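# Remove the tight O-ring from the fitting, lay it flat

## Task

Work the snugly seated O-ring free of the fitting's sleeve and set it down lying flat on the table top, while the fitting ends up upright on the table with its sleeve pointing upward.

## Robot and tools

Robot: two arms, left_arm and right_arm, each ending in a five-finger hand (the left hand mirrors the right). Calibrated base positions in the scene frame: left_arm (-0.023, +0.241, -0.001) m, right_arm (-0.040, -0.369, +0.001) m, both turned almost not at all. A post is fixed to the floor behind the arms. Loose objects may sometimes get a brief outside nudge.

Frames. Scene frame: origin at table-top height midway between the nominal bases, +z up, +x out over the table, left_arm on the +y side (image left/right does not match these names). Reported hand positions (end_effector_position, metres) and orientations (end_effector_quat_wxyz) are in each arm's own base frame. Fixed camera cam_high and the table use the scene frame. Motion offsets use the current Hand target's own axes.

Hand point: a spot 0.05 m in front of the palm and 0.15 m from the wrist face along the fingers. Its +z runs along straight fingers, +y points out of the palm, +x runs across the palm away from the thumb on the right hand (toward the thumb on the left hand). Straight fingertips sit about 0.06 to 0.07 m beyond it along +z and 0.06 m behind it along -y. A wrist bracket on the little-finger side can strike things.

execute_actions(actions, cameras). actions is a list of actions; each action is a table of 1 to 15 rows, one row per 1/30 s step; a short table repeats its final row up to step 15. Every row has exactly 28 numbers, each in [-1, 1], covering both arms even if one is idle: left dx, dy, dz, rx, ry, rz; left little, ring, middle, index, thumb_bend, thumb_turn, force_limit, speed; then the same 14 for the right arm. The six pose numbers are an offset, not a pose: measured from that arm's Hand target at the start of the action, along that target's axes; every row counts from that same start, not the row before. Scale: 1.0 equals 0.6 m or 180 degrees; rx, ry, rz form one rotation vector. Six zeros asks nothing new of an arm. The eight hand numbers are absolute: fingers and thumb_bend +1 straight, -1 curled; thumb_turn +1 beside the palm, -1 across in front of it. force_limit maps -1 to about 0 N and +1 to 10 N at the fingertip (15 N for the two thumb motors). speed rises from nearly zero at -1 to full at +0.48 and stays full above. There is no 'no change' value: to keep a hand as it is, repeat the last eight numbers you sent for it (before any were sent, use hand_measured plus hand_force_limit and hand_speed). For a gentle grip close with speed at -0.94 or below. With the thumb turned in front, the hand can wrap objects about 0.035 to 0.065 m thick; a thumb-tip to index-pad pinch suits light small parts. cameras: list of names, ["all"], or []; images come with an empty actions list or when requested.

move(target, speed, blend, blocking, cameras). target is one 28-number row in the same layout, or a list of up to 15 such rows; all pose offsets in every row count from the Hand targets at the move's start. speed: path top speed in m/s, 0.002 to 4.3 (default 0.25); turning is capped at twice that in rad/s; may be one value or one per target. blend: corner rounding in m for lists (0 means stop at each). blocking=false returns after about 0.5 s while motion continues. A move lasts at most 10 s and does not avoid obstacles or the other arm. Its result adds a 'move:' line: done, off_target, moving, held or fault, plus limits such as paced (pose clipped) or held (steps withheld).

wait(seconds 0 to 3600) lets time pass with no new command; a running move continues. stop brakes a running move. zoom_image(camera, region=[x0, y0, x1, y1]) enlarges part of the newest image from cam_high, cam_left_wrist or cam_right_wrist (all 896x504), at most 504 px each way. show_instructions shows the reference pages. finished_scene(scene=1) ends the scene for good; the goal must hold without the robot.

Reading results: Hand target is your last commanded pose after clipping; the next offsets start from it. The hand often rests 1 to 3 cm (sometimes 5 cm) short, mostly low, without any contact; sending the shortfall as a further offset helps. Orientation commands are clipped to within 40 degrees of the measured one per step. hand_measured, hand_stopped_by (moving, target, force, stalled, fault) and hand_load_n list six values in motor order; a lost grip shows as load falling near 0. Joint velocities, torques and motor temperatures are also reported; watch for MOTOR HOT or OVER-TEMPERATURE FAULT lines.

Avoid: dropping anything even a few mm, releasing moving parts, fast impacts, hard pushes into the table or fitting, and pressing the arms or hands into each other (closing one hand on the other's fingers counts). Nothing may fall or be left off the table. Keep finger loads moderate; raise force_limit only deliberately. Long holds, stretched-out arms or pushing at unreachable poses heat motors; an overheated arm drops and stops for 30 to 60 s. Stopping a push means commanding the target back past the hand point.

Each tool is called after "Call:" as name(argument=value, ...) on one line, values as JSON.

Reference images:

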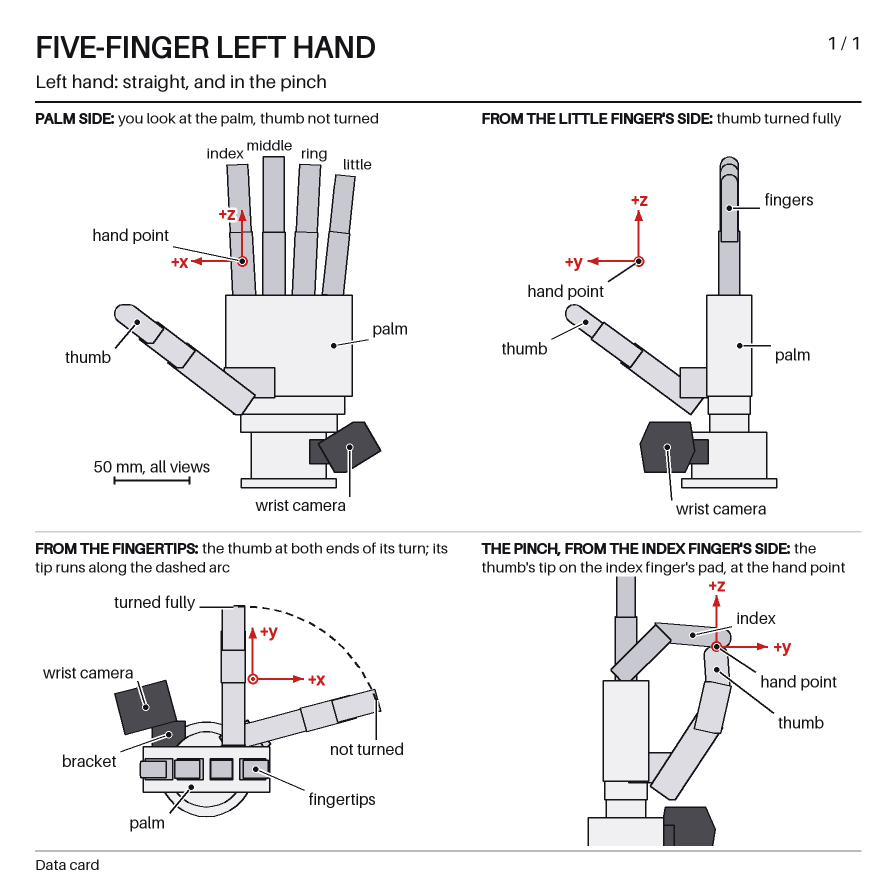

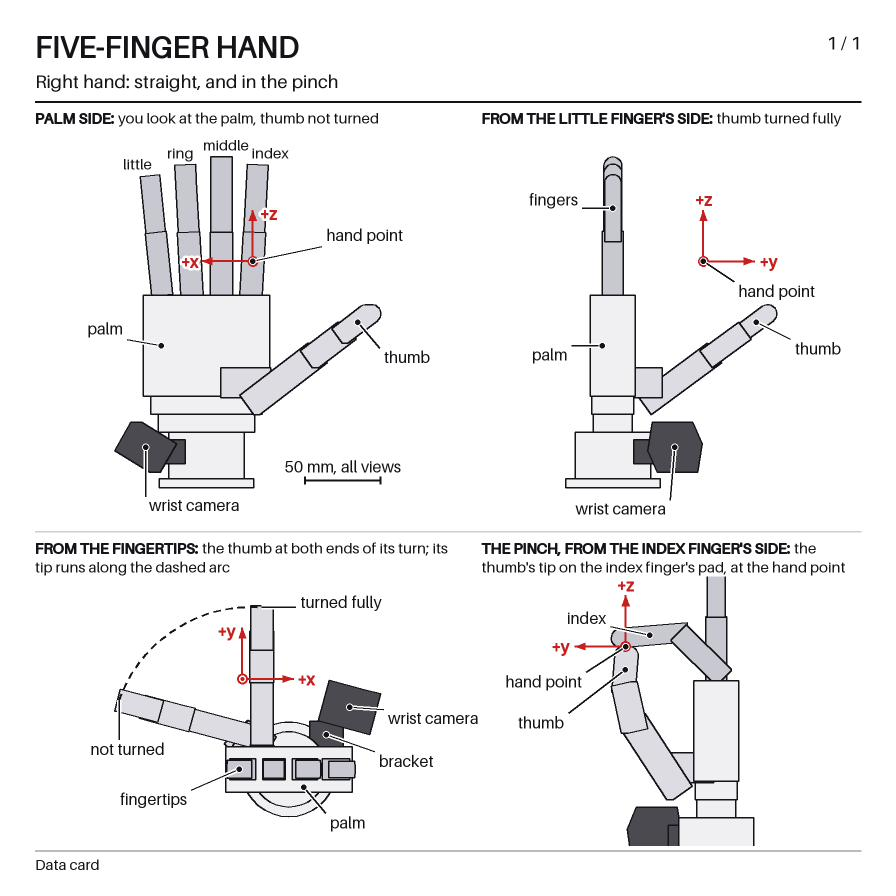

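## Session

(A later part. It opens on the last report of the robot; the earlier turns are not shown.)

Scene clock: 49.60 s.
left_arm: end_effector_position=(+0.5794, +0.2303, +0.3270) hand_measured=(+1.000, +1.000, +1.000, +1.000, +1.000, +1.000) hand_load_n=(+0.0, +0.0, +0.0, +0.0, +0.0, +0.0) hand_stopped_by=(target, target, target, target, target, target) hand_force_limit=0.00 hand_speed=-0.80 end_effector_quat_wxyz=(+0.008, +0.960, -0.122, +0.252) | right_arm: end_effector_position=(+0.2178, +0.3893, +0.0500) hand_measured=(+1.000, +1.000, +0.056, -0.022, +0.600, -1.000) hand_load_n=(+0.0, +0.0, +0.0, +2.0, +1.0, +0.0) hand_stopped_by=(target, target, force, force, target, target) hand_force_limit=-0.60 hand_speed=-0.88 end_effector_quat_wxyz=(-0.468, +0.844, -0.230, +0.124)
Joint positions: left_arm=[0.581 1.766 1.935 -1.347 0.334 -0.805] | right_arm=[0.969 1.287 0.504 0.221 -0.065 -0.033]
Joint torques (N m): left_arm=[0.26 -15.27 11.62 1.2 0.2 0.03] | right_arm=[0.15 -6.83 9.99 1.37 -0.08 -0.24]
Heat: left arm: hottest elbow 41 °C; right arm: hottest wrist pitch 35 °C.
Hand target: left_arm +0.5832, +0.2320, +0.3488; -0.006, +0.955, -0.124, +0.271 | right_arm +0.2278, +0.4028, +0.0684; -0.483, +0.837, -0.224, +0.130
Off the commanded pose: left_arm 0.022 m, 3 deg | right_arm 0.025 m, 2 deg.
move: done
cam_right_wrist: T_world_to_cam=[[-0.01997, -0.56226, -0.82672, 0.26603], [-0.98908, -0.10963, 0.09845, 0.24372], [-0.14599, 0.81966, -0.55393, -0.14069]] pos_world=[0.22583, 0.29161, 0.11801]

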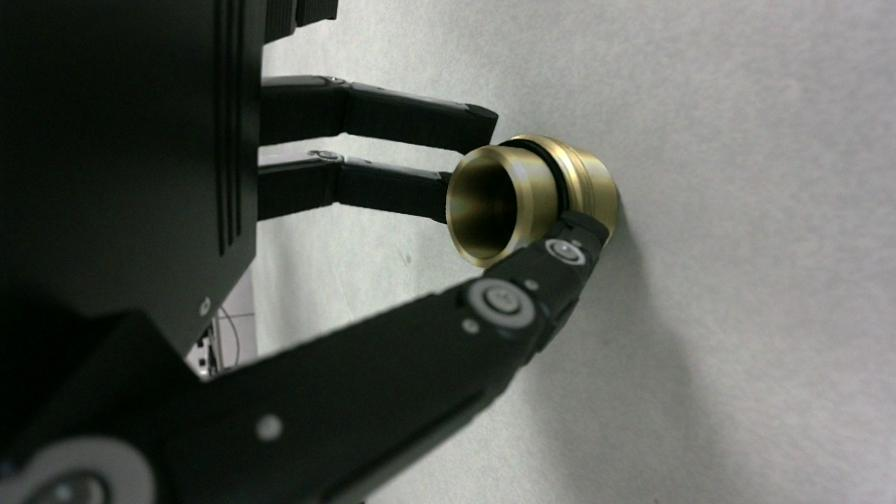

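Call:
move(target=[0,0,0,0,0,0,1,1,1,1,1,1,0,-0.8,0,0,0,0,0,0,1,1,-0.3,-0.3,0.5,-1,-0.2,-0.9], speed=0.1, cameras=["cam_right_wrist"])

Call:
zoom_image(camera="cam_right_wrist", region=[400, 90, 660, 310])

Scene clock: 51.03 s.
left_arm: end_effector_position=(+0.5794, +0.2303, +0.3270) hand_measured=(+1.000, +1.000, +1.000, +1.000, +1.000, +1.000) hand_load_n=(+0.0, +0.0, +0.0, -0.5, +0.0, +0.0) hand_stopped_by=(target, target, target, target, target, target) hand_force_limit=0.00 hand_speed=-0.80 end_effector_quat_wxyz=(+0.008, +0.960, -0.122, +0.252) | right_arm: end_effector_position=(+0.2178, +0.3893, +0.0500) hand_measured=(+1.000, +1.000, -0.006, -0.038, +0.568, -1.000) hand_load_n=(+0.0, +0.0, +5.0, +3.0, +5.5, +0.0) hand_stopped_by=(target, target, force, force, force, target) hand_force_limit=-0.20 hand_speed=-0.90 end_effector_quat_wxyz=(-0.468, +0.844, -0.230, +0.124)
Joint positions: left_arm=[0.581 1.766 1.935 -1.347 0.334 -0.805] | right_arm=[0.969 1.287 0.504 0.221 -0.065 -0.033]
Joint torques (N m): left_arm=[0.26 -15.03 11.7 1.03 0.25 0.03] | right_arm=[0.15 -6.89 9.92 1.36 -0.08 -0.24]
Heat: left arm: hottest elbow 41 °C; right arm: hottest wrist pitch 35 °C.
Hand target: left_arm +0.5832, +0.2320, +0.3488; -0.006, +0.955, -0.124, +0.271 | right_arm +0.2278, +0.4028, +0.0684; -0.483, +0.837, -0.224, +0.130
Off the commanded pose: left_arm 0.022 m, 3 deg | right_arm 0.025 m, 2 deg.
move: done
cam_right_wrist: T_world_to_cam=[[-0.01997, -0.56226, -0.82672, 0.26603], [-0.98908, -0.10963, 0.09845, 0.24372], [-0.14599, 0.81966, -0.55393, -0.14069]] pos_world=[0.22583, 0.29161, 0.11801]

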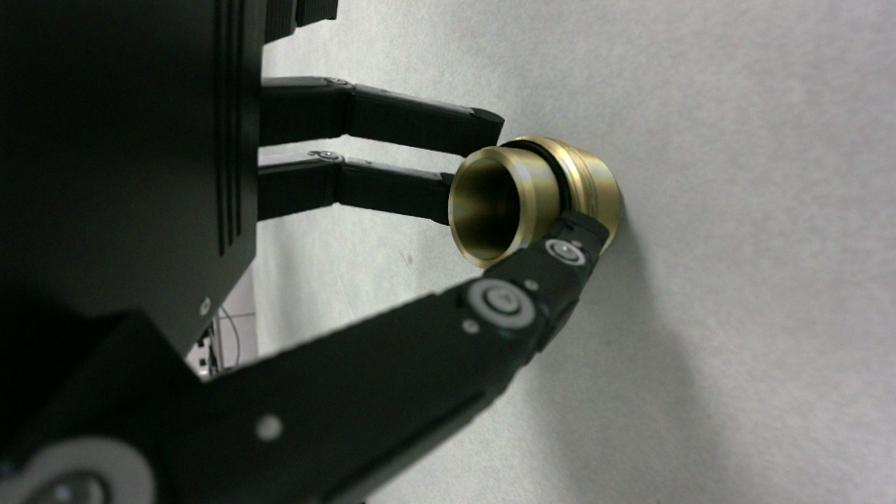

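Scaled by 1.938.

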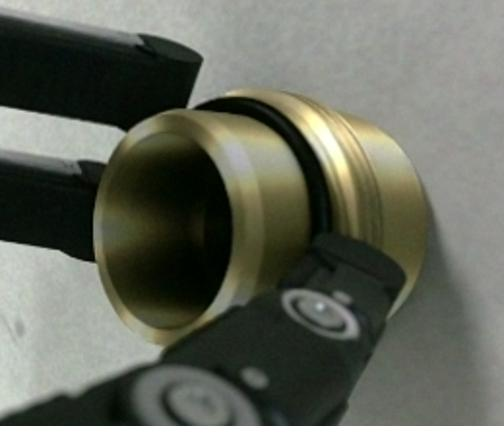

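Call:
move(target=[0,0,0,0,0,0,1,1,1,1,1,1,0,-0.8,0,-0.0866,-0.05,0,0,0,1,1,-0.3,-0.3,0.5,-1,-0.2,-0.9], speed=0.08, cameras=["cam_right_wrist", "cam_high"])

Call:
zoom_image(camera="cam_right_wrist", region=[400, 90, 660, 310])

Scene clock: 54.17 s.
left_arm: end_effector_position=(+0.5794, +0.2303, +0.3270) hand_measured=(+1.000, +1.000, +1.000, +1.000, +1.000, +1.000) hand_load_n=(+0.0, +0.0, +0.0, +0.0, -0.5, +0.0) hand_stopped_by=(target, target, target, target, target, target) hand_force_limit=0.00 hand_speed=-0.80 end_effector_quat_wxyz=(+0.008, +0.960, -0.122, +0.252) | right_arm: end_effector_position=(+0.2176, +0.3889, +0.1012) hand_measured=(+1.000, +1.000, -0.006, -0.038, +0.566, -1.000) hand_load_n=(+0.0, +0.0, +0.0, +0.0, +0.0, +0.0) hand_stopped_by=(target, target, force, force, force, target) hand_force_limit=-0.20 hand_speed=-0.90 end_effector_quat_wxyz=(-0.462, +0.847, -0.231, +0.122)
Joint positions: left_arm=[0.581 1.766 1.935 -1.347 0.334 -0.805] | right_arm=[0.969 1.161 0.587 -0.002 -0.065 -0.033]
Joint torques (N m): left_arm=[0.56 -15.09 11.75 1.05 0.24 0.01] | right_arm=[0.15 -6.89 11.71 1.28 -0.06 -0.24]
Heat: left arm: hottest elbow 41 °C; right arm: hottest wrist pitch 35 °C.
Hand target: left_arm +0.5832, +0.2320, +0.3488; -0.006, +0.955, -0.124, +0.271 | right_arm +0.2277, +0.4028, +0.1284; -0.483, +0.837, -0.224, +0.130
Off the commanded pose: left_arm 0.022 m, 3 deg | right_arm 0.032 m, 3 deg.
move: off_target (right_arm)
cam_right_wrist: T_world_to_cam=[[-0.02634, -0.57165, -0.82007, 0.31243], [-0.98828, -0.10853, 0.1074, 0.23683], [-0.1504, 0.81329, -0.56209, -0.10789]] pos_world=[0.22605, 0.29204, 0.17013]
Images, in order (width x height): cam_high 896x504, cam_right_wrist 896x504.

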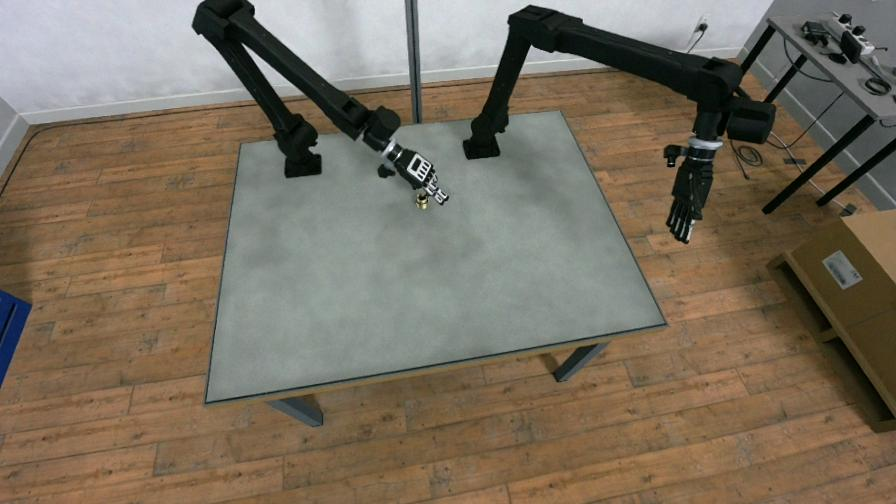

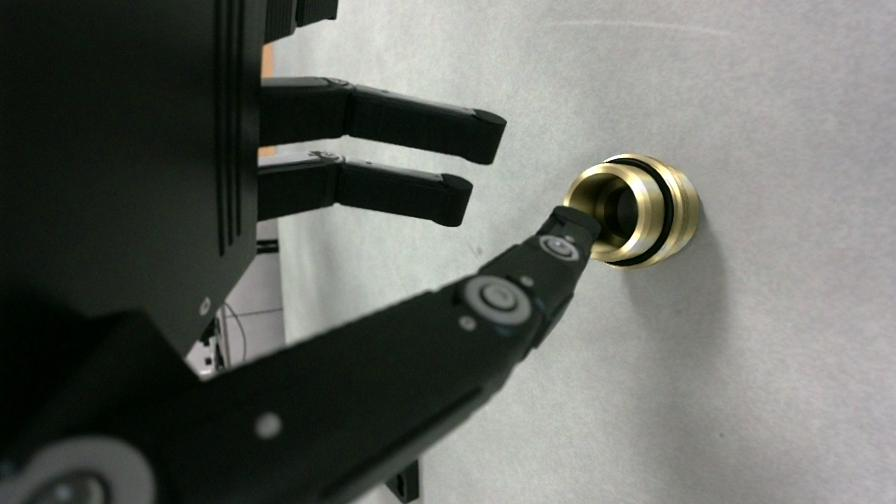

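Scaled by 1.938.

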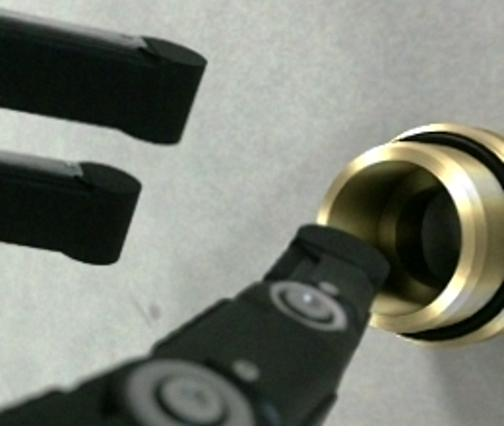

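Call:
zoom_image(camera="cam_right_wrist", region=[550, 140, 720, 280])

Scaled by 2.965.

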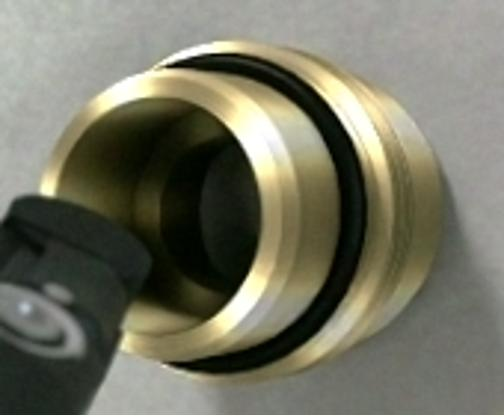

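Call:
move(target=[0,0,0,0,0,0,1,1,1,1,1,1,0,-0.8,0.0158,0.0503,0.0128,0.183,0,0,1,1,1,1,1,1,0,0], speed=0.1, cameras=["cam_right_wrist", "cam_high"])

Scene clock: 59.43 s.
left_arm: end_effector_position=(+0.5794, +0.2303, +0.3270) hand_measured=(+1.000, +1.000, +1.000, +1.000, +1.000, +1.000) hand_load_n=(+0.0, +0.0, +0.0, +0.0, +0.0, +0.0) hand_stopped_by=(target, target, target, target, target, target) hand_force_limit=0.00 hand_speed=-0.80 end_effector_quat_wxyz=(+0.008, +0.960, -0.122, +0.252) | right_arm: end_effector_position=(+0.2285, +0.3922, +0.0953) hand_measured=(+1.000, +1.000, +1.000, +1.000, +1.000, +1.000) hand_load_n=(+0.0, +0.0, -0.5, +0.0, +0.0, +0.0) hand_stopped_by=(target, target, target, target, target, target) hand_force_limit=0.00 hand_speed=0.00 end_effector_quat_wxyz=(+0.694, -0.673, +0.173, -0.189)
Joint positions: left_arm=[0.581 1.766 1.935 -1.347 0.334 -0.805] | right_arm=[0.921 1.529 0.256 1.31 -0.132 -0.009]
Joint torques (N m): left_arm=[0.32 -14.86 11.63 0.91 0.22 0.01] | right_arm=[0.03 -5.71 3.55 2.52 -0.07 -0.06]
Heat: left arm: hottest elbow 42 °C; right arm: hottest wrist pitch 35 °C.
Hand target: left_arm +0.5832, +0.2320, +0.3488; -0.006, +0.955, -0.124, +0.271 | right_arm +0.2317, +0.3907, +0.0984; +0.700, -0.665, +0.178, -0.188
Off the commanded pose: left_arm 0.022 m, 3 deg | right_arm 0.005 m, 1 deg.
move: done
cam_right_wrist: T_world_to_cam=[[0.27411, -0.09427, -0.95707, 0.06698], [-0.96037, -0.07911, -0.26726, 0.26637], [-0.05051, 0.9924, -0.11222, -0.24806]] pos_world=[0.22493, 0.27357, 0.10746]
Images, in order (width x height): cam_high 896x504, cam_right_wrist 896x504.

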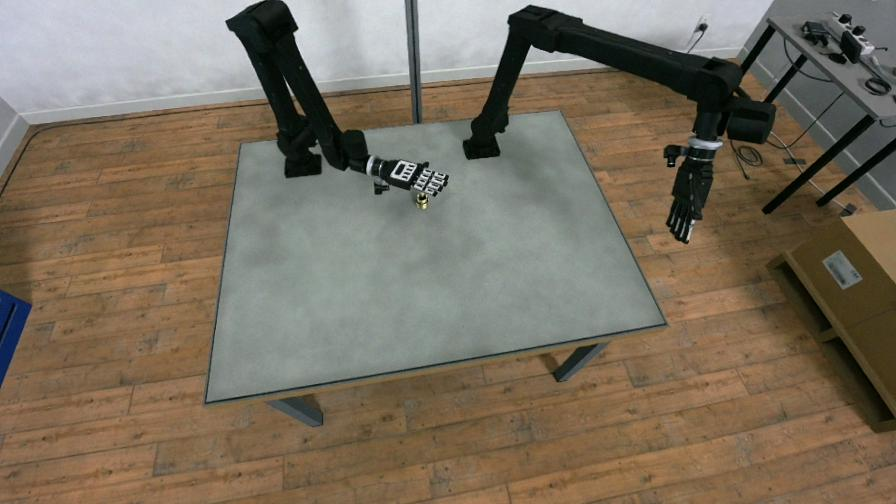

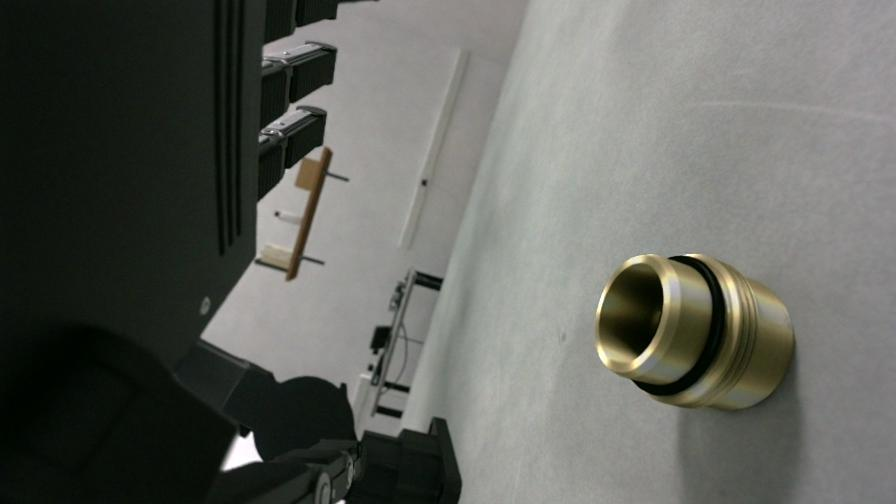

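Call:
zoom_image(camera="cam_right_wrist", region=[580, 230, 820, 430])

Call:
move(target=[0,0,0,0,0,0,1,1,1,1,1,1,0,-0.8,-0.003,0.058,-0.02,0,0,0,1,1,1,1,1,1,0,0], speed=0.1, cameras=["cam_right_wrist"])

Scaled by 2.100.

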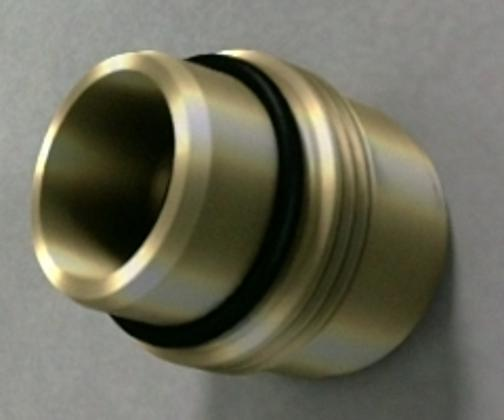

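Scene clock: 60.83 s.
left_arm: end_effector_position=(+0.5794, +0.2303, +0.3270) hand_measured=(+1.000, +1.000, +1.000, +1.000, +1.000, +1.000) hand_load_n=(+0.0, +0.0, +0.0, +0.0, +0.0, +0.0) hand_stopped_by=(target, target, target, target, target, target) hand_force_limit=0.00 hand_speed=-0.80 end_effector_quat_wxyz=(+0.008, +0.960, -0.122, +0.252) | right_arm: end_effector_position=(+0.2220, +0.3836, +0.0574) hand_measured=(+1.000, +1.000, +1.000, +1.000, +1.000, +1.000) hand_load_n=(+0.0, +0.0, +0.0, +0.0, +0.0, +0.0) hand_stopped_by=(target, target, target, target, target, target) hand_force_limit=0.00 hand_speed=0.00 end_effector_quat_wxyz=(+0.691, -0.676, +0.174, -0.187)
Joint positions: left_arm=[0.581 1.766 1.935 -1.347 0.334 -0.805] | right_arm=[0.921 1.738 0.229 1.534 -0.132 -0.009]
Joint torques (N m): left_arm=[-0.03 -14.27 11.64 1.2 0.24 0.02] | right_arm=[0.15 -6.89 1.76 2.54 -0.02 -0.07]
Heat: left arm: hottest elbow 42 °C; right arm: hottest wrist pitch 35 °C.
Hand target: left_arm +0.5832, +0.2320, +0.3488; -0.006, +0.955, -0.124, +0.271 | right_arm +0.2251, +0.3828, +0.0630; +0.700, -0.665, +0.178, -0.188
Off the commanded pose: left_arm 0.022 m, 3 deg | right_arm 0.006 m, 2 deg.
joint sent to its limit (right arm) — joint 4 (wrist pitch), upper limit. The joint targets are off in position, not in orientation.
move: done
cam_right_wrist: T_world_to_cam=[[0.26798, -0.10245, -0.95796, 0.03623], [-0.96206, -0.08144, -0.26041, 0.25022], [-0.05133, 0.9914, -0.12039, -0.24318]] pos_world=[0.21853, 0.26517, 0.07059]

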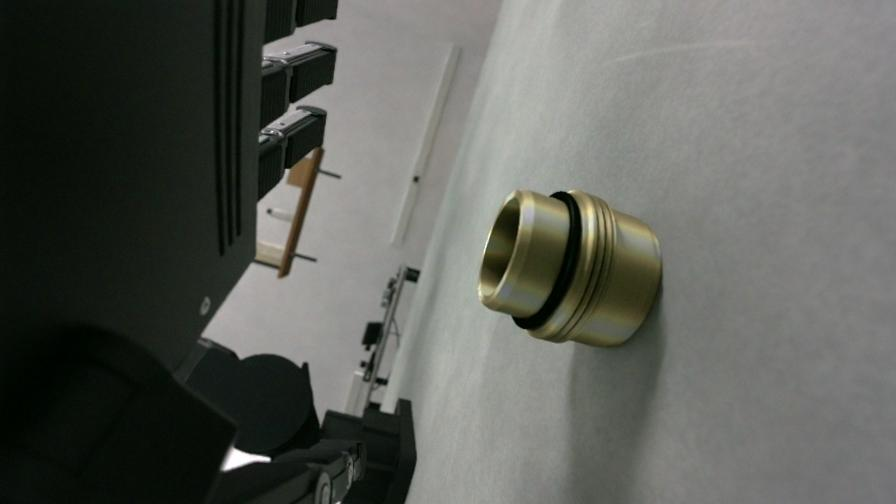

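Call:
zoom_image(camera="cam_right_wrist", region=[470, 180, 680, 360])

Scaled by 2.400.

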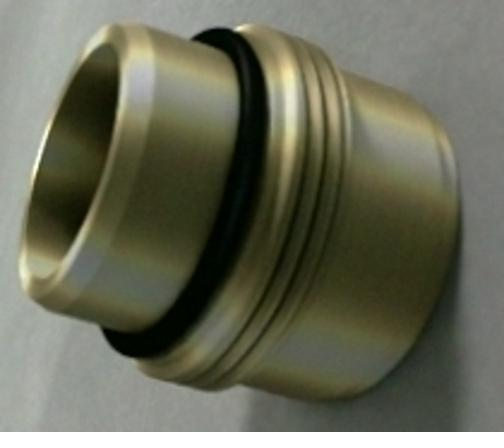

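Call:
move(target=[0,0,0,0,0,0,1,1,1,1,1,1,0,-0.8,-0.0143,-0.0775,0.0188,-0.183,0,0,1,1,0.5,0.5,0.75,-1,0,-0.3], speed=0.1, cameras=["cam_right_wrist"])

Scene clock: 68.90 s.
left_arm: end_effector_position=(+0.5794, +0.2303, +0.3270) hand_measured=(+1.000, +1.000, +1.000, +1.000, +1.000, +1.000) hand_load_n=(+0.0, +0.0, +0.0, -0.5, +0.0, +0.0) hand_stopped_by=(target, target, target, target, target, target) hand_force_limit=0.00 hand_speed=-0.80 end_effector_quat_wxyz=(+0.008, +0.960, -0.122, +0.252) | right_arm: end_effector_position=(+0.2151, +0.3779, +0.0829) hand_measured=(+1.000, +1.000, +0.500, +0.500, +0.750, -1.000) hand_load_n=(+0.0, +0.0, +0.0, +0.0, +0.0, +0.0) hand_stopped_by=(target, target, target, target, target, target) hand_force_limit=0.00 hand_speed=-0.30 end_effector_quat_wxyz=(-0.461, +0.845, -0.240, +0.121)
Joint positions: left_arm=[0.581 1.766 1.935 -1.347 0.334 -0.805] | right_arm=[0.957 1.167 0.533 0.056 -0.068 -0.024]
Joint torques (N m): left_arm=[0.15 -14.68 11.67 1.22 0.2 0.04] | right_arm=[1.2 -6.83 11.4 1.29 0.12 -0.31]
Heat: left arm: hottest elbow 42 °C; right arm: hottest wrist pitch 35 °C.
Hand target: left_arm +0.5832, +0.2320, +0.3488; -0.006, +0.955, -0.124, +0.271 | right_arm +0.2221, +0.3948, +0.1100; -0.483, +0.837, -0.224, +0.130
Off the commanded pose: left_arm 0.022 m, 3 deg | right_arm 0.033 m, 3 deg.
move: off_target (right_arm)
cam_right_wrist: T_world_to_cam=[[-0.0421, -0.56819, -0.82182, 0.29337], [-0.98878, -0.0943, 0.11585, 0.22916], [-0.14332, 0.81748, -0.55784, -0.11296]] pos_world=[0.22275, 0.28064, 0.15153]

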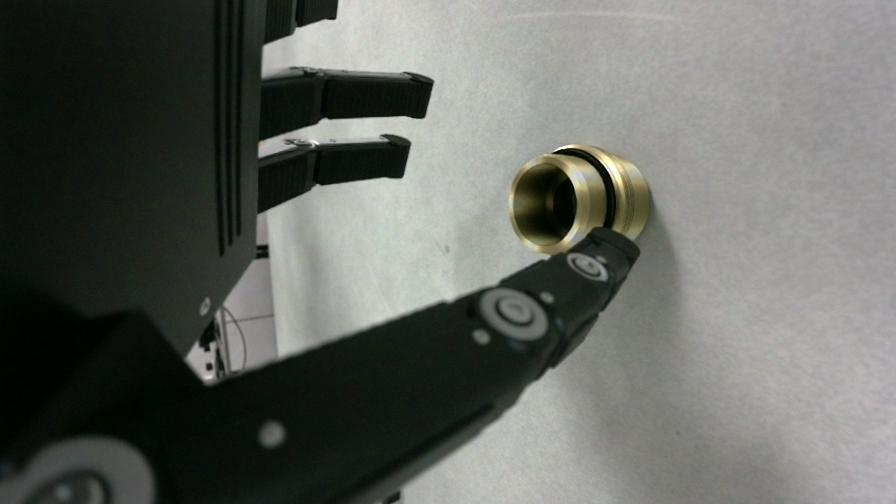

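Call:
move(target=[0,0,0,0,0,0,1,1,1,1,1,1,0,-0.8,0.0005,0.0965,0.0162,0,0,0,1,1,0.5,0.5,0.75,-1,0,-0.3], speed=0.1, cameras=["cam_right_wrist"])

Scene clock: 70.70 s.
left_arm: end_effector_position=(+0.5794, +0.2303, +0.3270) hand_measured=(+1.000, +1.000, +1.000, +1.000, +1.000, +1.000) hand_load_n=(+0.0, +0.0, +0.0, +0.0, +0.0, +0.0) hand_stopped_by=(target, target, target, target, target, target) hand_force_limit=0.00 hand_speed=-0.80 end_effector_quat_wxyz=(+0.008, +0.960, -0.122, +0.252) | right_arm: end_effector_position=(+0.2104, +0.3713, +0.0506) hand_measured=(+1.000, +1.000, +0.500, +0.500, +0.750, -1.000) hand_load_n=(+0.0, +0.0, +0.0, +0.0, +0.0, +0.0) hand_stopped_by=(target, target, target, target, target, target) hand_force_limit=0.00 hand_speed=-0.30 end_effector_quat_wxyz=(-0.473, +0.839, -0.235, +0.126)
Joint positions: left_arm=[0.581 1.766 1.935 -1.347 0.334 -0.805] | right_arm=[0.957 1.227 0.447 0.231 -0.069 -0.029]
Joint torques (N m): left_arm=[0.09 -14.86 11.78 1.13 0.24 0.05] | right_arm=[0.73 -5.42 7.16 2.37 -0.1 -0.31]
Heat: left arm: hottest elbow 42 °C; right arm: hottest wrist pitch 35 °C.
Hand target: left_arm +0.5832, +0.2320, +0.3488; -0.006, +0.955, -0.124, +0.271 | right_arm +0.2121, +0.3768, +0.0550; -0.483, +0.837, -0.224, +0.130
Off the commanded pose: left_arm 0.022 m, 3 deg | right_arm 0.007 m, 2 deg.
move: done
cam_right_wrist: T_world_to_cam=[[-0.02381, -0.5498, -0.83495, 0.25293], [-0.99046, -0.1004, 0.09435, 0.23145], [-0.1357, 0.82924, -0.54217, -0.13311]] pos_world=[0.2172, 0.27268, 0.11717]

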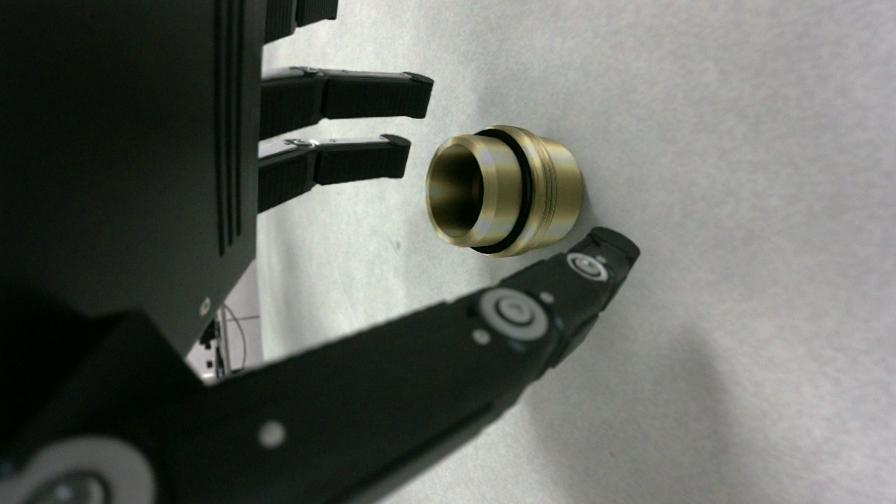

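Call:
move(target=[0,0,0,0,0,0,1,1,1,1,1,1,0,-0.8,-0.0079,0.0247,0.0223,0,0,0,1,1,0.5,0.5,0.75,-1,0,-0.3], speed=0.06, cameras=["cam_right_wrist"])

Scene clock: 74.20 s.
left_arm: end_effector_position=(+0.5794, +0.2303, +0.3270) hand_measured=(+1.000, +1.000, +1.000, +1.000, +1.000, +1.000) hand_load_n=(+0.0, +0.0, +0.0, +0.0, +0.0, +0.0) hand_stopped_by=(target, target, target, target, target, target) hand_force_limit=0.00 hand_speed=-0.80 end_effector_quat_wxyz=(+0.008, +0.960, -0.122, +0.252) | right_arm: end_effector_position=(+0.2097, +0.3775, +0.0327) hand_measured=(+1.000, +1.000, +0.500, +0.500, +0.750, -1.000) hand_load_n=(+0.0, +0.0, +0.0, +0.0, +0.0, +0.0) hand_stopped_by=(target, target, target, target, target, target) hand_force_limit=0.00 hand_speed=-0.30 end_effector_quat_wxyz=(-0.475, +0.840, -0.231, +0.127)
Joint positions: left_arm=[0.581 1.766 1.935 -1.347 0.334 -0.805] | right_arm=[0.97 1.301 0.435 0.322 -0.06 -0.029]
Joint torques (N m): left_arm=[0.09 -14.56 11.74 1.01 0.24 0.04] | right_arm=[1.26 -5.83 6.49 2.36 0.12 -0.23]
Heat: left arm: hottest elbow 43 °C; right arm: hottest wrist pitch 35 °C.
Hand target: left_arm +0.5832, +0.2320, +0.3488; -0.006, +0.955, -0.124, +0.271 | right_arm +0.2101, +0.3828, +0.0355; -0.483, +0.837, -0.224, +0.130
Off the commanded pose: left_arm 0.022 m, 3 deg | right_arm 0.006 m, 1 deg.
move: done
cam_right_wrist: T_world_to_cam=[[-0.01505, -0.54905, -0.83565, 0.23919], [-0.99045, -0.1064, 0.08775, 0.23548], [-0.13709, 0.82899, -0.5422, -0.14764]] pos_world=[0.2166, 0.27877, 0.09917]

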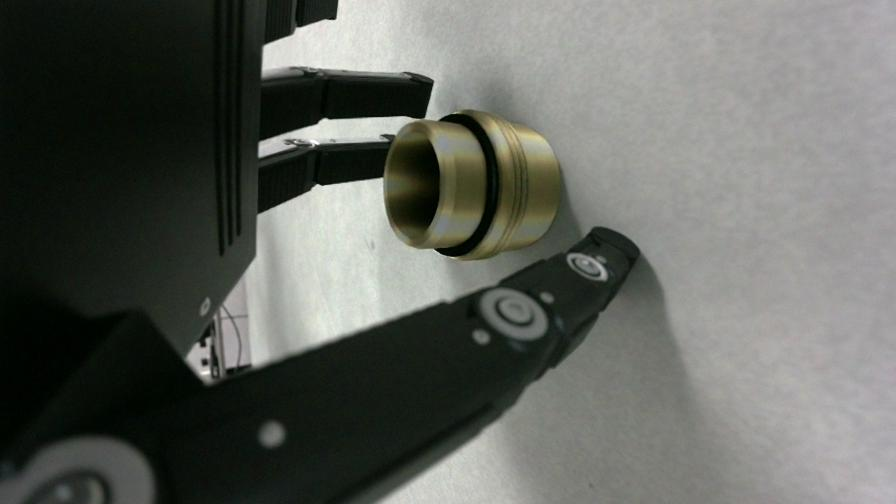

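Call:
move(target=[0,0,0,0,0,0,1,1,1,1,1,1,0,-0.8,0,0,0,0,0,0,1,1,0.0,0.0,0.75,-1,-0.5,-0.85], speed=0.06, cameras=["cam_right_wrist"])

Scene clock: 76.30 s.
left_arm: end_effector_position=(+0.5794, +0.2303, +0.3270) hand_measured=(+1.000, +1.000, +1.000, +1.000, +1.000, +1.000) hand_load_n=(+0.0, +0.0, +0.0, +0.0, +0.0, +0.0) hand_stopped_by=(target, target, target, target, target, target) hand_force_limit=0.00 hand_speed=-0.80 end_effector_quat_wxyz=(+0.008, +0.960, -0.122, +0.252) | right_arm: end_effector_position=(+0.2125, +0.3775, +0.0339) hand_measured=(+1.000, +1.000, +0.000, +0.000, +0.750, -1.000) hand_load_n=(+0.0, +0.0, +0.5, +1.0, +0.0, +0.0) hand_stopped_by=(target, target, target, target, target, target) hand_force_limit=-0.50 hand_speed=-0.85 end_effector_quat_wxyz=(-0.476, +0.838, -0.233, +0.129)
Joint positions: left_arm=[0.581 1.766 1.935 -1.347 0.334 -0.805] | right_arm=[0.966 1.301 0.437 0.325 -0.059 -0.029]
Joint torques (N m): left_arm=[0.15 -15.15 11.75 1.09 0.24 0.07] | right_arm=[1.26 -5.83 6.48 2.26 0.08 -0.24]
Heat: left arm: hottest elbow 43 °C; right arm: hottest wrist pitch 35 °C.
Hand target: left_arm +0.5832, +0.2320, +0.3488; -0.006, +0.955, -0.124, +0.271 | right_arm +0.2101, +0.3828, +0.0355; -0.483, +0.837, -0.224, +0.130
Off the commanded pose: left_arm 0.022 m, 3 deg | right_arm 0.006 m, 1 deg.
move: done
cam_right_wrist: T_world_to_cam=[[-0.01563, -0.54617, -0.83753, 0.23936], [-0.99134, -0.10078, 0.08422, 0.23633], [-0.1304, 0.83159, -0.53987, -0.14913]] pos_world=[0.21857, 0.27857, 0.10006]

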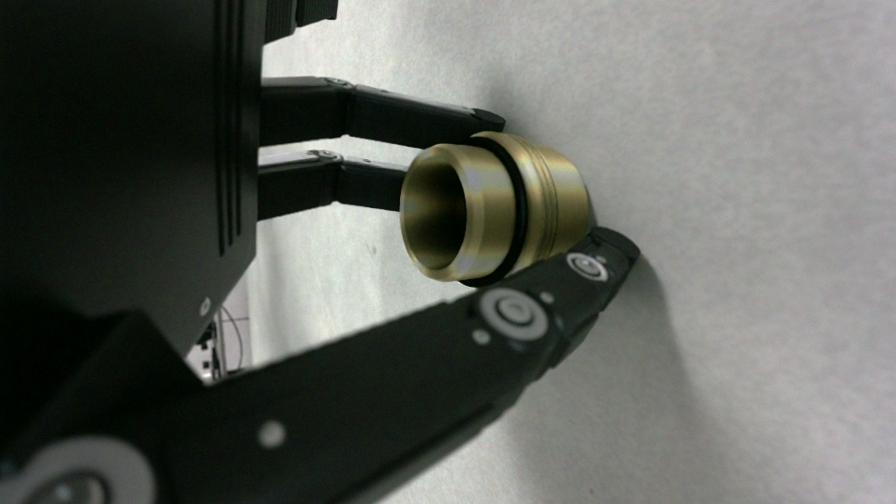

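Call:
move(target=[0,0,0,0,0,0,1,1,1,1,1,1,0,-0.8,0,0,0,0,0,0,1,1,-0.3,-0.3,0.4,-1,-0.3,-0.88], speed=0.06, cameras=["cam_right_wrist"])

Call:
zoom_image(camera="cam_right_wrist", region=[380, 90, 660, 310])

Scene clock: 77.40 s.
left_arm: end_effector_position=(+0.5794, +0.2303, +0.3270) hand_measured=(+1.000, +1.000, +1.000, +1.000, +1.000, +1.000) hand_load_n=(+0.0, +0.0, +0.0, +0.0, +0.0, +0.0) hand_stopped_by=(target, target, target, target, target, target) hand_force_limit=0.00 hand_speed=-0.80 end_effector_quat_wxyz=(+0.008, +0.960, -0.122, +0.252) | right_arm: end_effector_position=(+0.2126, +0.3778, +0.0342) hand_measured=(+1.000, +1.000, -0.076, -0.088, +0.698, -1.000) hand_load_n=(+0.0, +0.0, +3.5, +4.5, +5.5, +0.0) hand_stopped_by=(target, target, force, force, force, target) hand_force_limit=-0.30 hand_speed=-0.88 end_effector_quat_wxyz=(-0.477, +0.837, -0.233, +0.130)
Joint positions: left_arm=[0.581 1.766 1.935 -1.347 0.334 -0.805] | right_arm=[0.966 1.301 0.437 0.326 -0.059 -0.029]
Joint torques (N m): left_arm=[0.09 -15.03 11.71 1.17 0.23 0.02] | right_arm=[1.26 -5.77 6.48 2.21 0.08 -0.23]
Heat: left arm: hottest elbow 43 °C; right arm: hottest wrist pitch 35 °C.
Hand target: left_arm +0.5832, +0.2320, +0.3488; -0.006, +0.955, -0.124, +0.271 | right_arm +0.2101, +0.3828, +0.0355; -0.483, +0.837, -0.224, +0.130
Off the commanded pose: left_arm 0.022 m, 3 deg | right_arm 0.006 m, 1 deg.
move: done
cam_right_wrist: T_world_to_cam=[[-0.01488, -0.54514, -0.83822, 0.2392], [-0.99142, -0.10086, 0.0832, 0.23656], [-0.1299, 0.83226, -0.53895, -0.14948]] pos_world=[0.21867, 0.27866, 0.10025]

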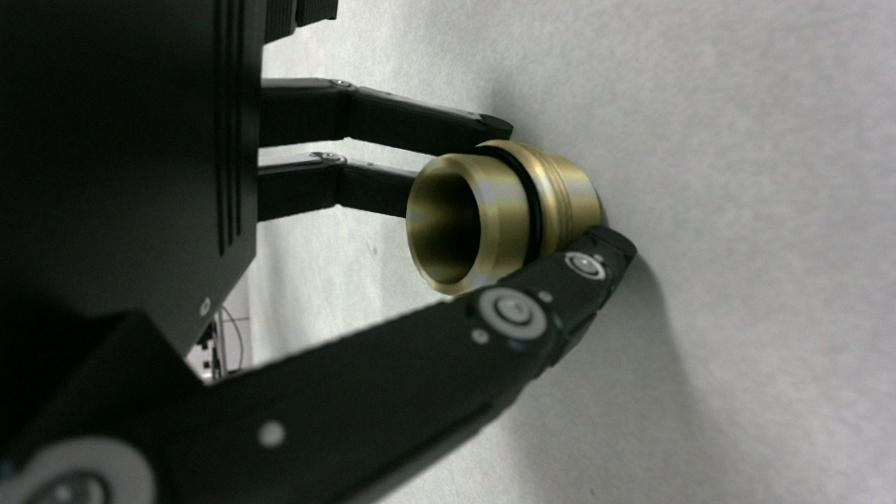

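Scaled by 1.800.

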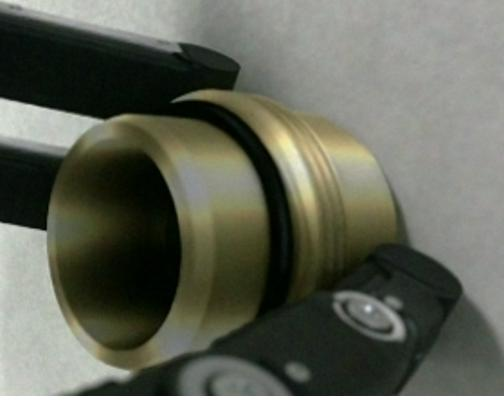

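Call:
move(target=[0,0,0,0,0,0,1,1,1,1,1,1,0,-0.8,0,0,0,0,0,0,1,1,-0.4,-0.4,0.3,-1,0.2,-0.9], speed=0.06)

Call:
move(target=[0,0,0,0,0,0,1,1,1,1,1,1,0,-0.8,0,-0.0433,-0.025,0,0,0,1,1,-0.4,-0.4,0.3,-1,0.2,-0.9], speed=0.05, cameras=["cam_right_wrist"])

Call:
zoom_image(camera="cam_right_wrist", region=[380, 90, 660, 310])

Scene clock: 78.57 s.
left_arm: end_effector_position=(+0.5794, +0.2303, +0.3270) hand_measured=(+1.000, +1.000, +1.000, +1.000, +1.000, +1.000) hand_load_n=(+0.0, +0.0, +0.0, +0.0, +0.0, +0.0) hand_stopped_by=(target, target, target, target, target, target) hand_force_limit=0.00 hand_speed=-0.80 end_effector_quat_wxyz=(+0.008, +0.960, -0.122, +0.252) | right_arm: end_effector_position=(+0.2127, +0.3777, +0.0342) hand_measured=(+1.000, +1.000, -0.102, -0.104, +0.684, -1.000) hand_load_n=(+0.0, +0.0, +7.0, +6.0, +9.0, +1.0) hand_stopped_by=(target, target, force, force, force, target) hand_force_limit=0.20 hand_speed=-0.90 end_effector_quat_wxyz=(-0.477, +0.838, -0.232, +0.130)
Joint positions: left_arm=[0.581 1.766 1.935 -1.347 0.334 -0.805] | right_arm=[0.966 1.301 0.437 0.326 -0.059 -0.03]
Joint torques (N m): left_arm=[0.32 -14.45 11.73 1.01 0.24 0.01] | right_arm=[1.26 -5.77 6.46 2.18 0.08 -0.23]
Heat: left arm: hottest elbow 43 °C; right arm: hottest wrist pitch 35 °C.
Hand target: left_arm +0.5832, +0.2320, +0.3488; -0.006, +0.955, -0.124, +0.271 | right_arm +0.2101, +0.3828, +0.0355; -0.483, +0.837, -0.224, +0.130
Off the commanded pose: left_arm 0.022 m, 3 deg | right_arm 0.006 m, 1 deg.
move: done

Scene clock: 79.83 s.
left_arm: end_effector_position=(+0.5794, +0.2303, +0.3270) hand_measured=(+1.000, +1.000, +1.000, +1.000, +1.000, +1.000) hand_load_n=(+0.0, +0.0, +0.0, +0.0, +0.0, +0.0) hand_stopped_by=(target, target, target, target, target, target) hand_force_limit=0.00 hand_speed=-0.80 end_effector_quat_wxyz=(+0.008, +0.960, -0.122, +0.252) | right_arm: end_effector_position=(+0.2037, +0.3642, +0.0392) hand_measured=(+1.000, +1.000, -0.102, -0.104, +0.684, -1.000) hand_load_n=(+0.0, +0.0, +6.5, +6.0, +9.0, +1.5) hand_stopped_by=(target, target, force, force, force, target) hand_force_limit=0.20 hand_speed=-0.90 end_effector_quat_wxyz=(-0.458, +0.849, -0.234, +0.124)
Joint positions: left_arm=[0.581 1.766 1.935 -1.347 0.334 -0.805] | right_arm=[0.966 1.232 0.435 0.213 -0.059 -0.035]
Joint torques (N m): left_arm=[0.21 -14.86 11.71 1.16 0.23 0.01] | right_arm=[1.26 -7.3 9.88 1.48 0.08 -0.23]
Heat: left arm: hottest elbow 43 °C; right arm: hottest wrist pitch 35 °C.
Hand target: left_arm +0.5832, +0.2320, +0.3488; -0.006, +0.955, -0.124, +0.271 | right_arm +0.2101, +0.3828, +0.0655; -0.483, +0.837, -0.224, +0.130
Off the commanded pose: left_arm 0.022 m, 3 deg | right_arm 0.033 m, 3 deg.
move: off_target (right_arm)
cam_right_wrist: T_world_to_cam=[[-0.03097, -0.57868, -0.81497, 0.25044], [-0.989, -0.10023, 0.10876, 0.2242], [-0.14462, 0.80937, -0.56921, -0.12415]] pos_world=[0.21154, 0.26787, 0.10905]

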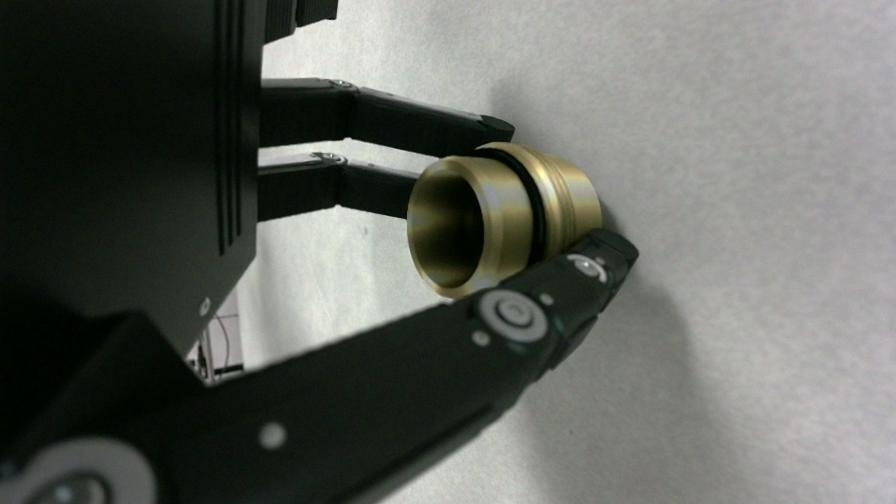

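Scaled by 1.800.

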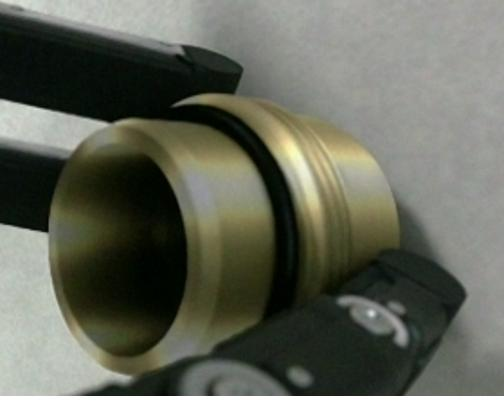

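Call:
move(target=[[0,0,0,0,0,0,1,1,1,1,1,1,0,-0.8,0,-0.101,-0.0583,0,0,0,1,1,-0.4,-0.4,0.3,-1,0.2,-0.9],[0,0,0,0,0,0,1,1,1,1,1,1,0,-0.8,0.2598,-0.176,0.0715,0,0,0,1,1,-0.4,-0.4,0.3,-1,0.2,-0.9]], speed=0.1, blend=0.02, cameras=["cam_right_wrist", "cam_high"])

Scene clock: 83.50 s.
left_arm: end_effector_position=(+0.5794, +0.2303, +0.3270) hand_measured=(+1.000, +1.000, +1.000, +1.000, +1.000, +1.000) hand_load_n=(+0.0, +0.0, +0.0, +0.0, +0.0, +0.0) hand_stopped_by=(target, target, target, target, target, target) hand_force_limit=0.00 hand_speed=-0.80 end_effector_quat_wxyz=(+0.008, +0.960, -0.122, +0.252) | right_arm: end_effector_position=(+0.3714, +0.3676, +0.1078) hand_measured=(+1.000, +1.000, -0.102, -0.104, +0.684, -1.000) hand_load_n=(+0.0, +0.0, +6.5, +6.0, +9.0, +1.5) hand_stopped_by=(target, target, force, force, force, target) hand_force_limit=0.20 hand_speed=-0.90 end_effector_quat_wxyz=(-0.461, +0.847, -0.238, +0.115)
Joint positions: left_arm=[0.581 1.766 1.935 -1.347 0.334 -0.805] | right_arm=[0.619 1.417 0.842 -0.049 -0.359 -0.218]
Joint torques (N m): left_arm=[0.09 -14.62 11.7 1.18 0.25 0.07] | right_arm=[0.44 -9.11 12.63 1.62 -0.33 -0.27]
Heat: left arm: hottest elbow 43 °C; right arm: hottest wrist pitch 35 °C.
Hand target: left_arm +0.5832, +0.2320, +0.3488; -0.006, +0.955, -0.124, +0.271 | right_arm +0.3900, +0.3828, +0.1356; -0.483, +0.837, -0.224, +0.130
Off the commanded pose: left_arm 0.022 m, 3 deg | right_arm 0.037 m, 4 deg.
move: off_target (right_arm)
cam_right_wrist: T_world_to_cam=[[-0.0449, -0.56739, -0.82222, 0.31538], [-0.98666, -0.10376, 0.12548, 0.38145], [-0.15651, 0.81689, -0.55516, -0.06343]] pos_world=[0.3806, 0.27033, 0.17623]
Images, in order (width x height): cam_high 896x504, cam_right_wrist 896x504.

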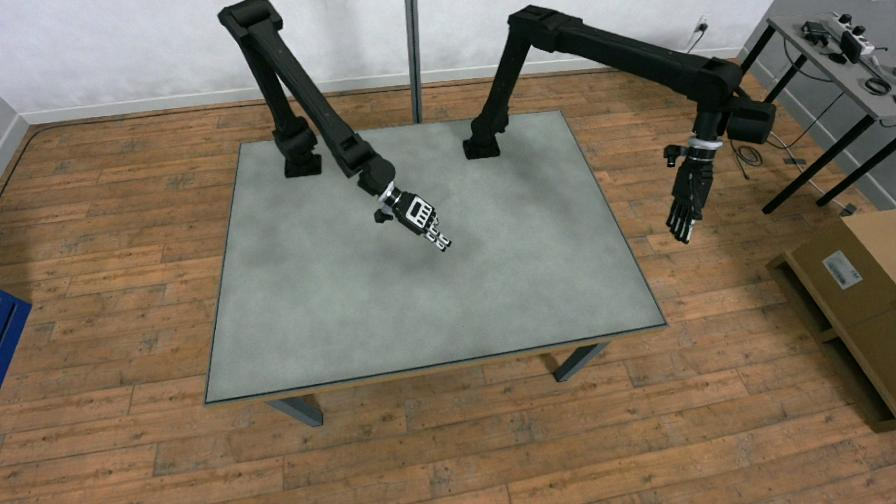

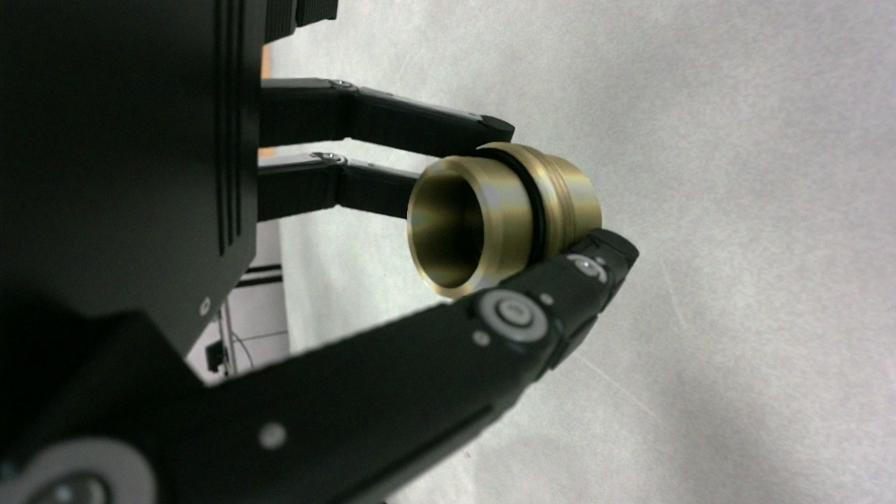

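Call:
move(target=[0,0,0,0,0,0,1,1,1,1,1,1,0,-0.8,0,0.101,0.0583,0,0,0,1,1,-0.4,-0.4,0.3,-1,0.2,-0.9], speed=0.08, cameras=["cam_right_wrist", "cam_high"])

Call:
zoom_image(camera="cam_high", region=[380, 180, 480, 280])

Scene clock: 85.77 s.
left_arm: end_effector_position=(+0.5794, +0.2303, +0.3270) hand_measured=(+1.000, +1.000, +1.000, +1.000, +1.000, +1.000) hand_load_n=(+0.0, +0.0, +0.0, +0.0, +0.0, +0.0) hand_stopped_by=(target, target, target, target, target, target) hand_force_limit=0.00 hand_speed=-0.80 end_effector_quat_wxyz=(+0.008, +0.960, -0.122, +0.252) | right_arm: end_effector_position=(+0.3830, +0.3758, +0.0550) hand_measured=(+1.000, +1.000, -0.102, -0.104, +0.684, -1.000) hand_load_n=(+0.0, +0.0, +6.5, +6.0, +9.0, +1.0) hand_stopped_by=(target, target, force, force, force, target) hand_force_limit=0.20 hand_speed=-0.90 end_effector_quat_wxyz=(-0.468, +0.844, -0.235, +0.120)
Joint positions: left_arm=[0.581 1.766 1.935 -1.347 0.334 -0.805] | right_arm=[0.619 1.549 0.803 0.139 -0.359 -0.219]
Joint torques (N m): left_arm=[0.15 -15.33 11.62 0.95 0.28 0.05] | right_arm=[0.44 -10.4 7.73 2.52 -0.32 -0.28]
Heat: left arm: hottest elbow 43 °C; right arm: hottest wrist pitch 35 °C.
Hand target: left_arm +0.5832, +0.2320, +0.3488; -0.006, +0.955, -0.124, +0.271 | right_arm +0.3901, +0.3828, +0.0657; -0.483, +0.837, -0.224, +0.130
Off the commanded pose: left_arm 0.022 m, 3 deg | right_arm 0.015 m, 3 deg.
move: off_target (right_arm)
cam_right_wrist: T_world_to_cam=[[-0.03115, -0.55914, -0.82849, 0.26907], [-0.98845, -0.10576, 0.10853, 0.40293], [-0.1483, 0.8223, -0.54938, -0.10318]] pos_world=[0.39135, 0.27791, 0.12251]
Images, in order (width x height): cam_high 896x504, cam_right_wrist 896x504.

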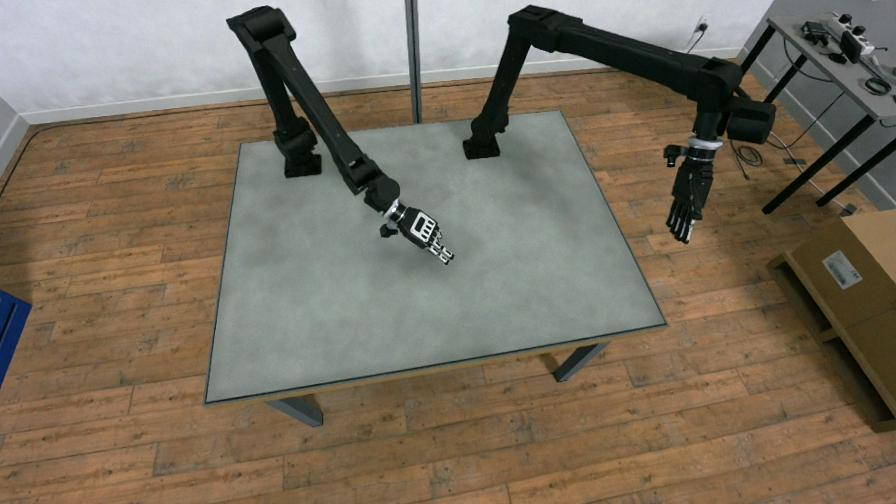

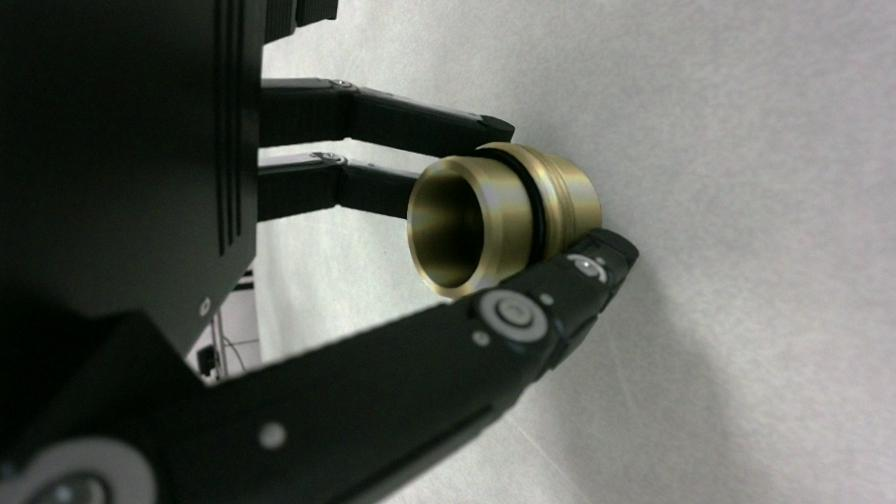

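Scaled by 5.040.

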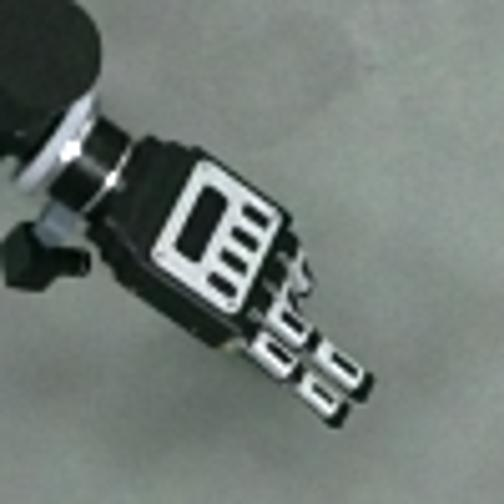

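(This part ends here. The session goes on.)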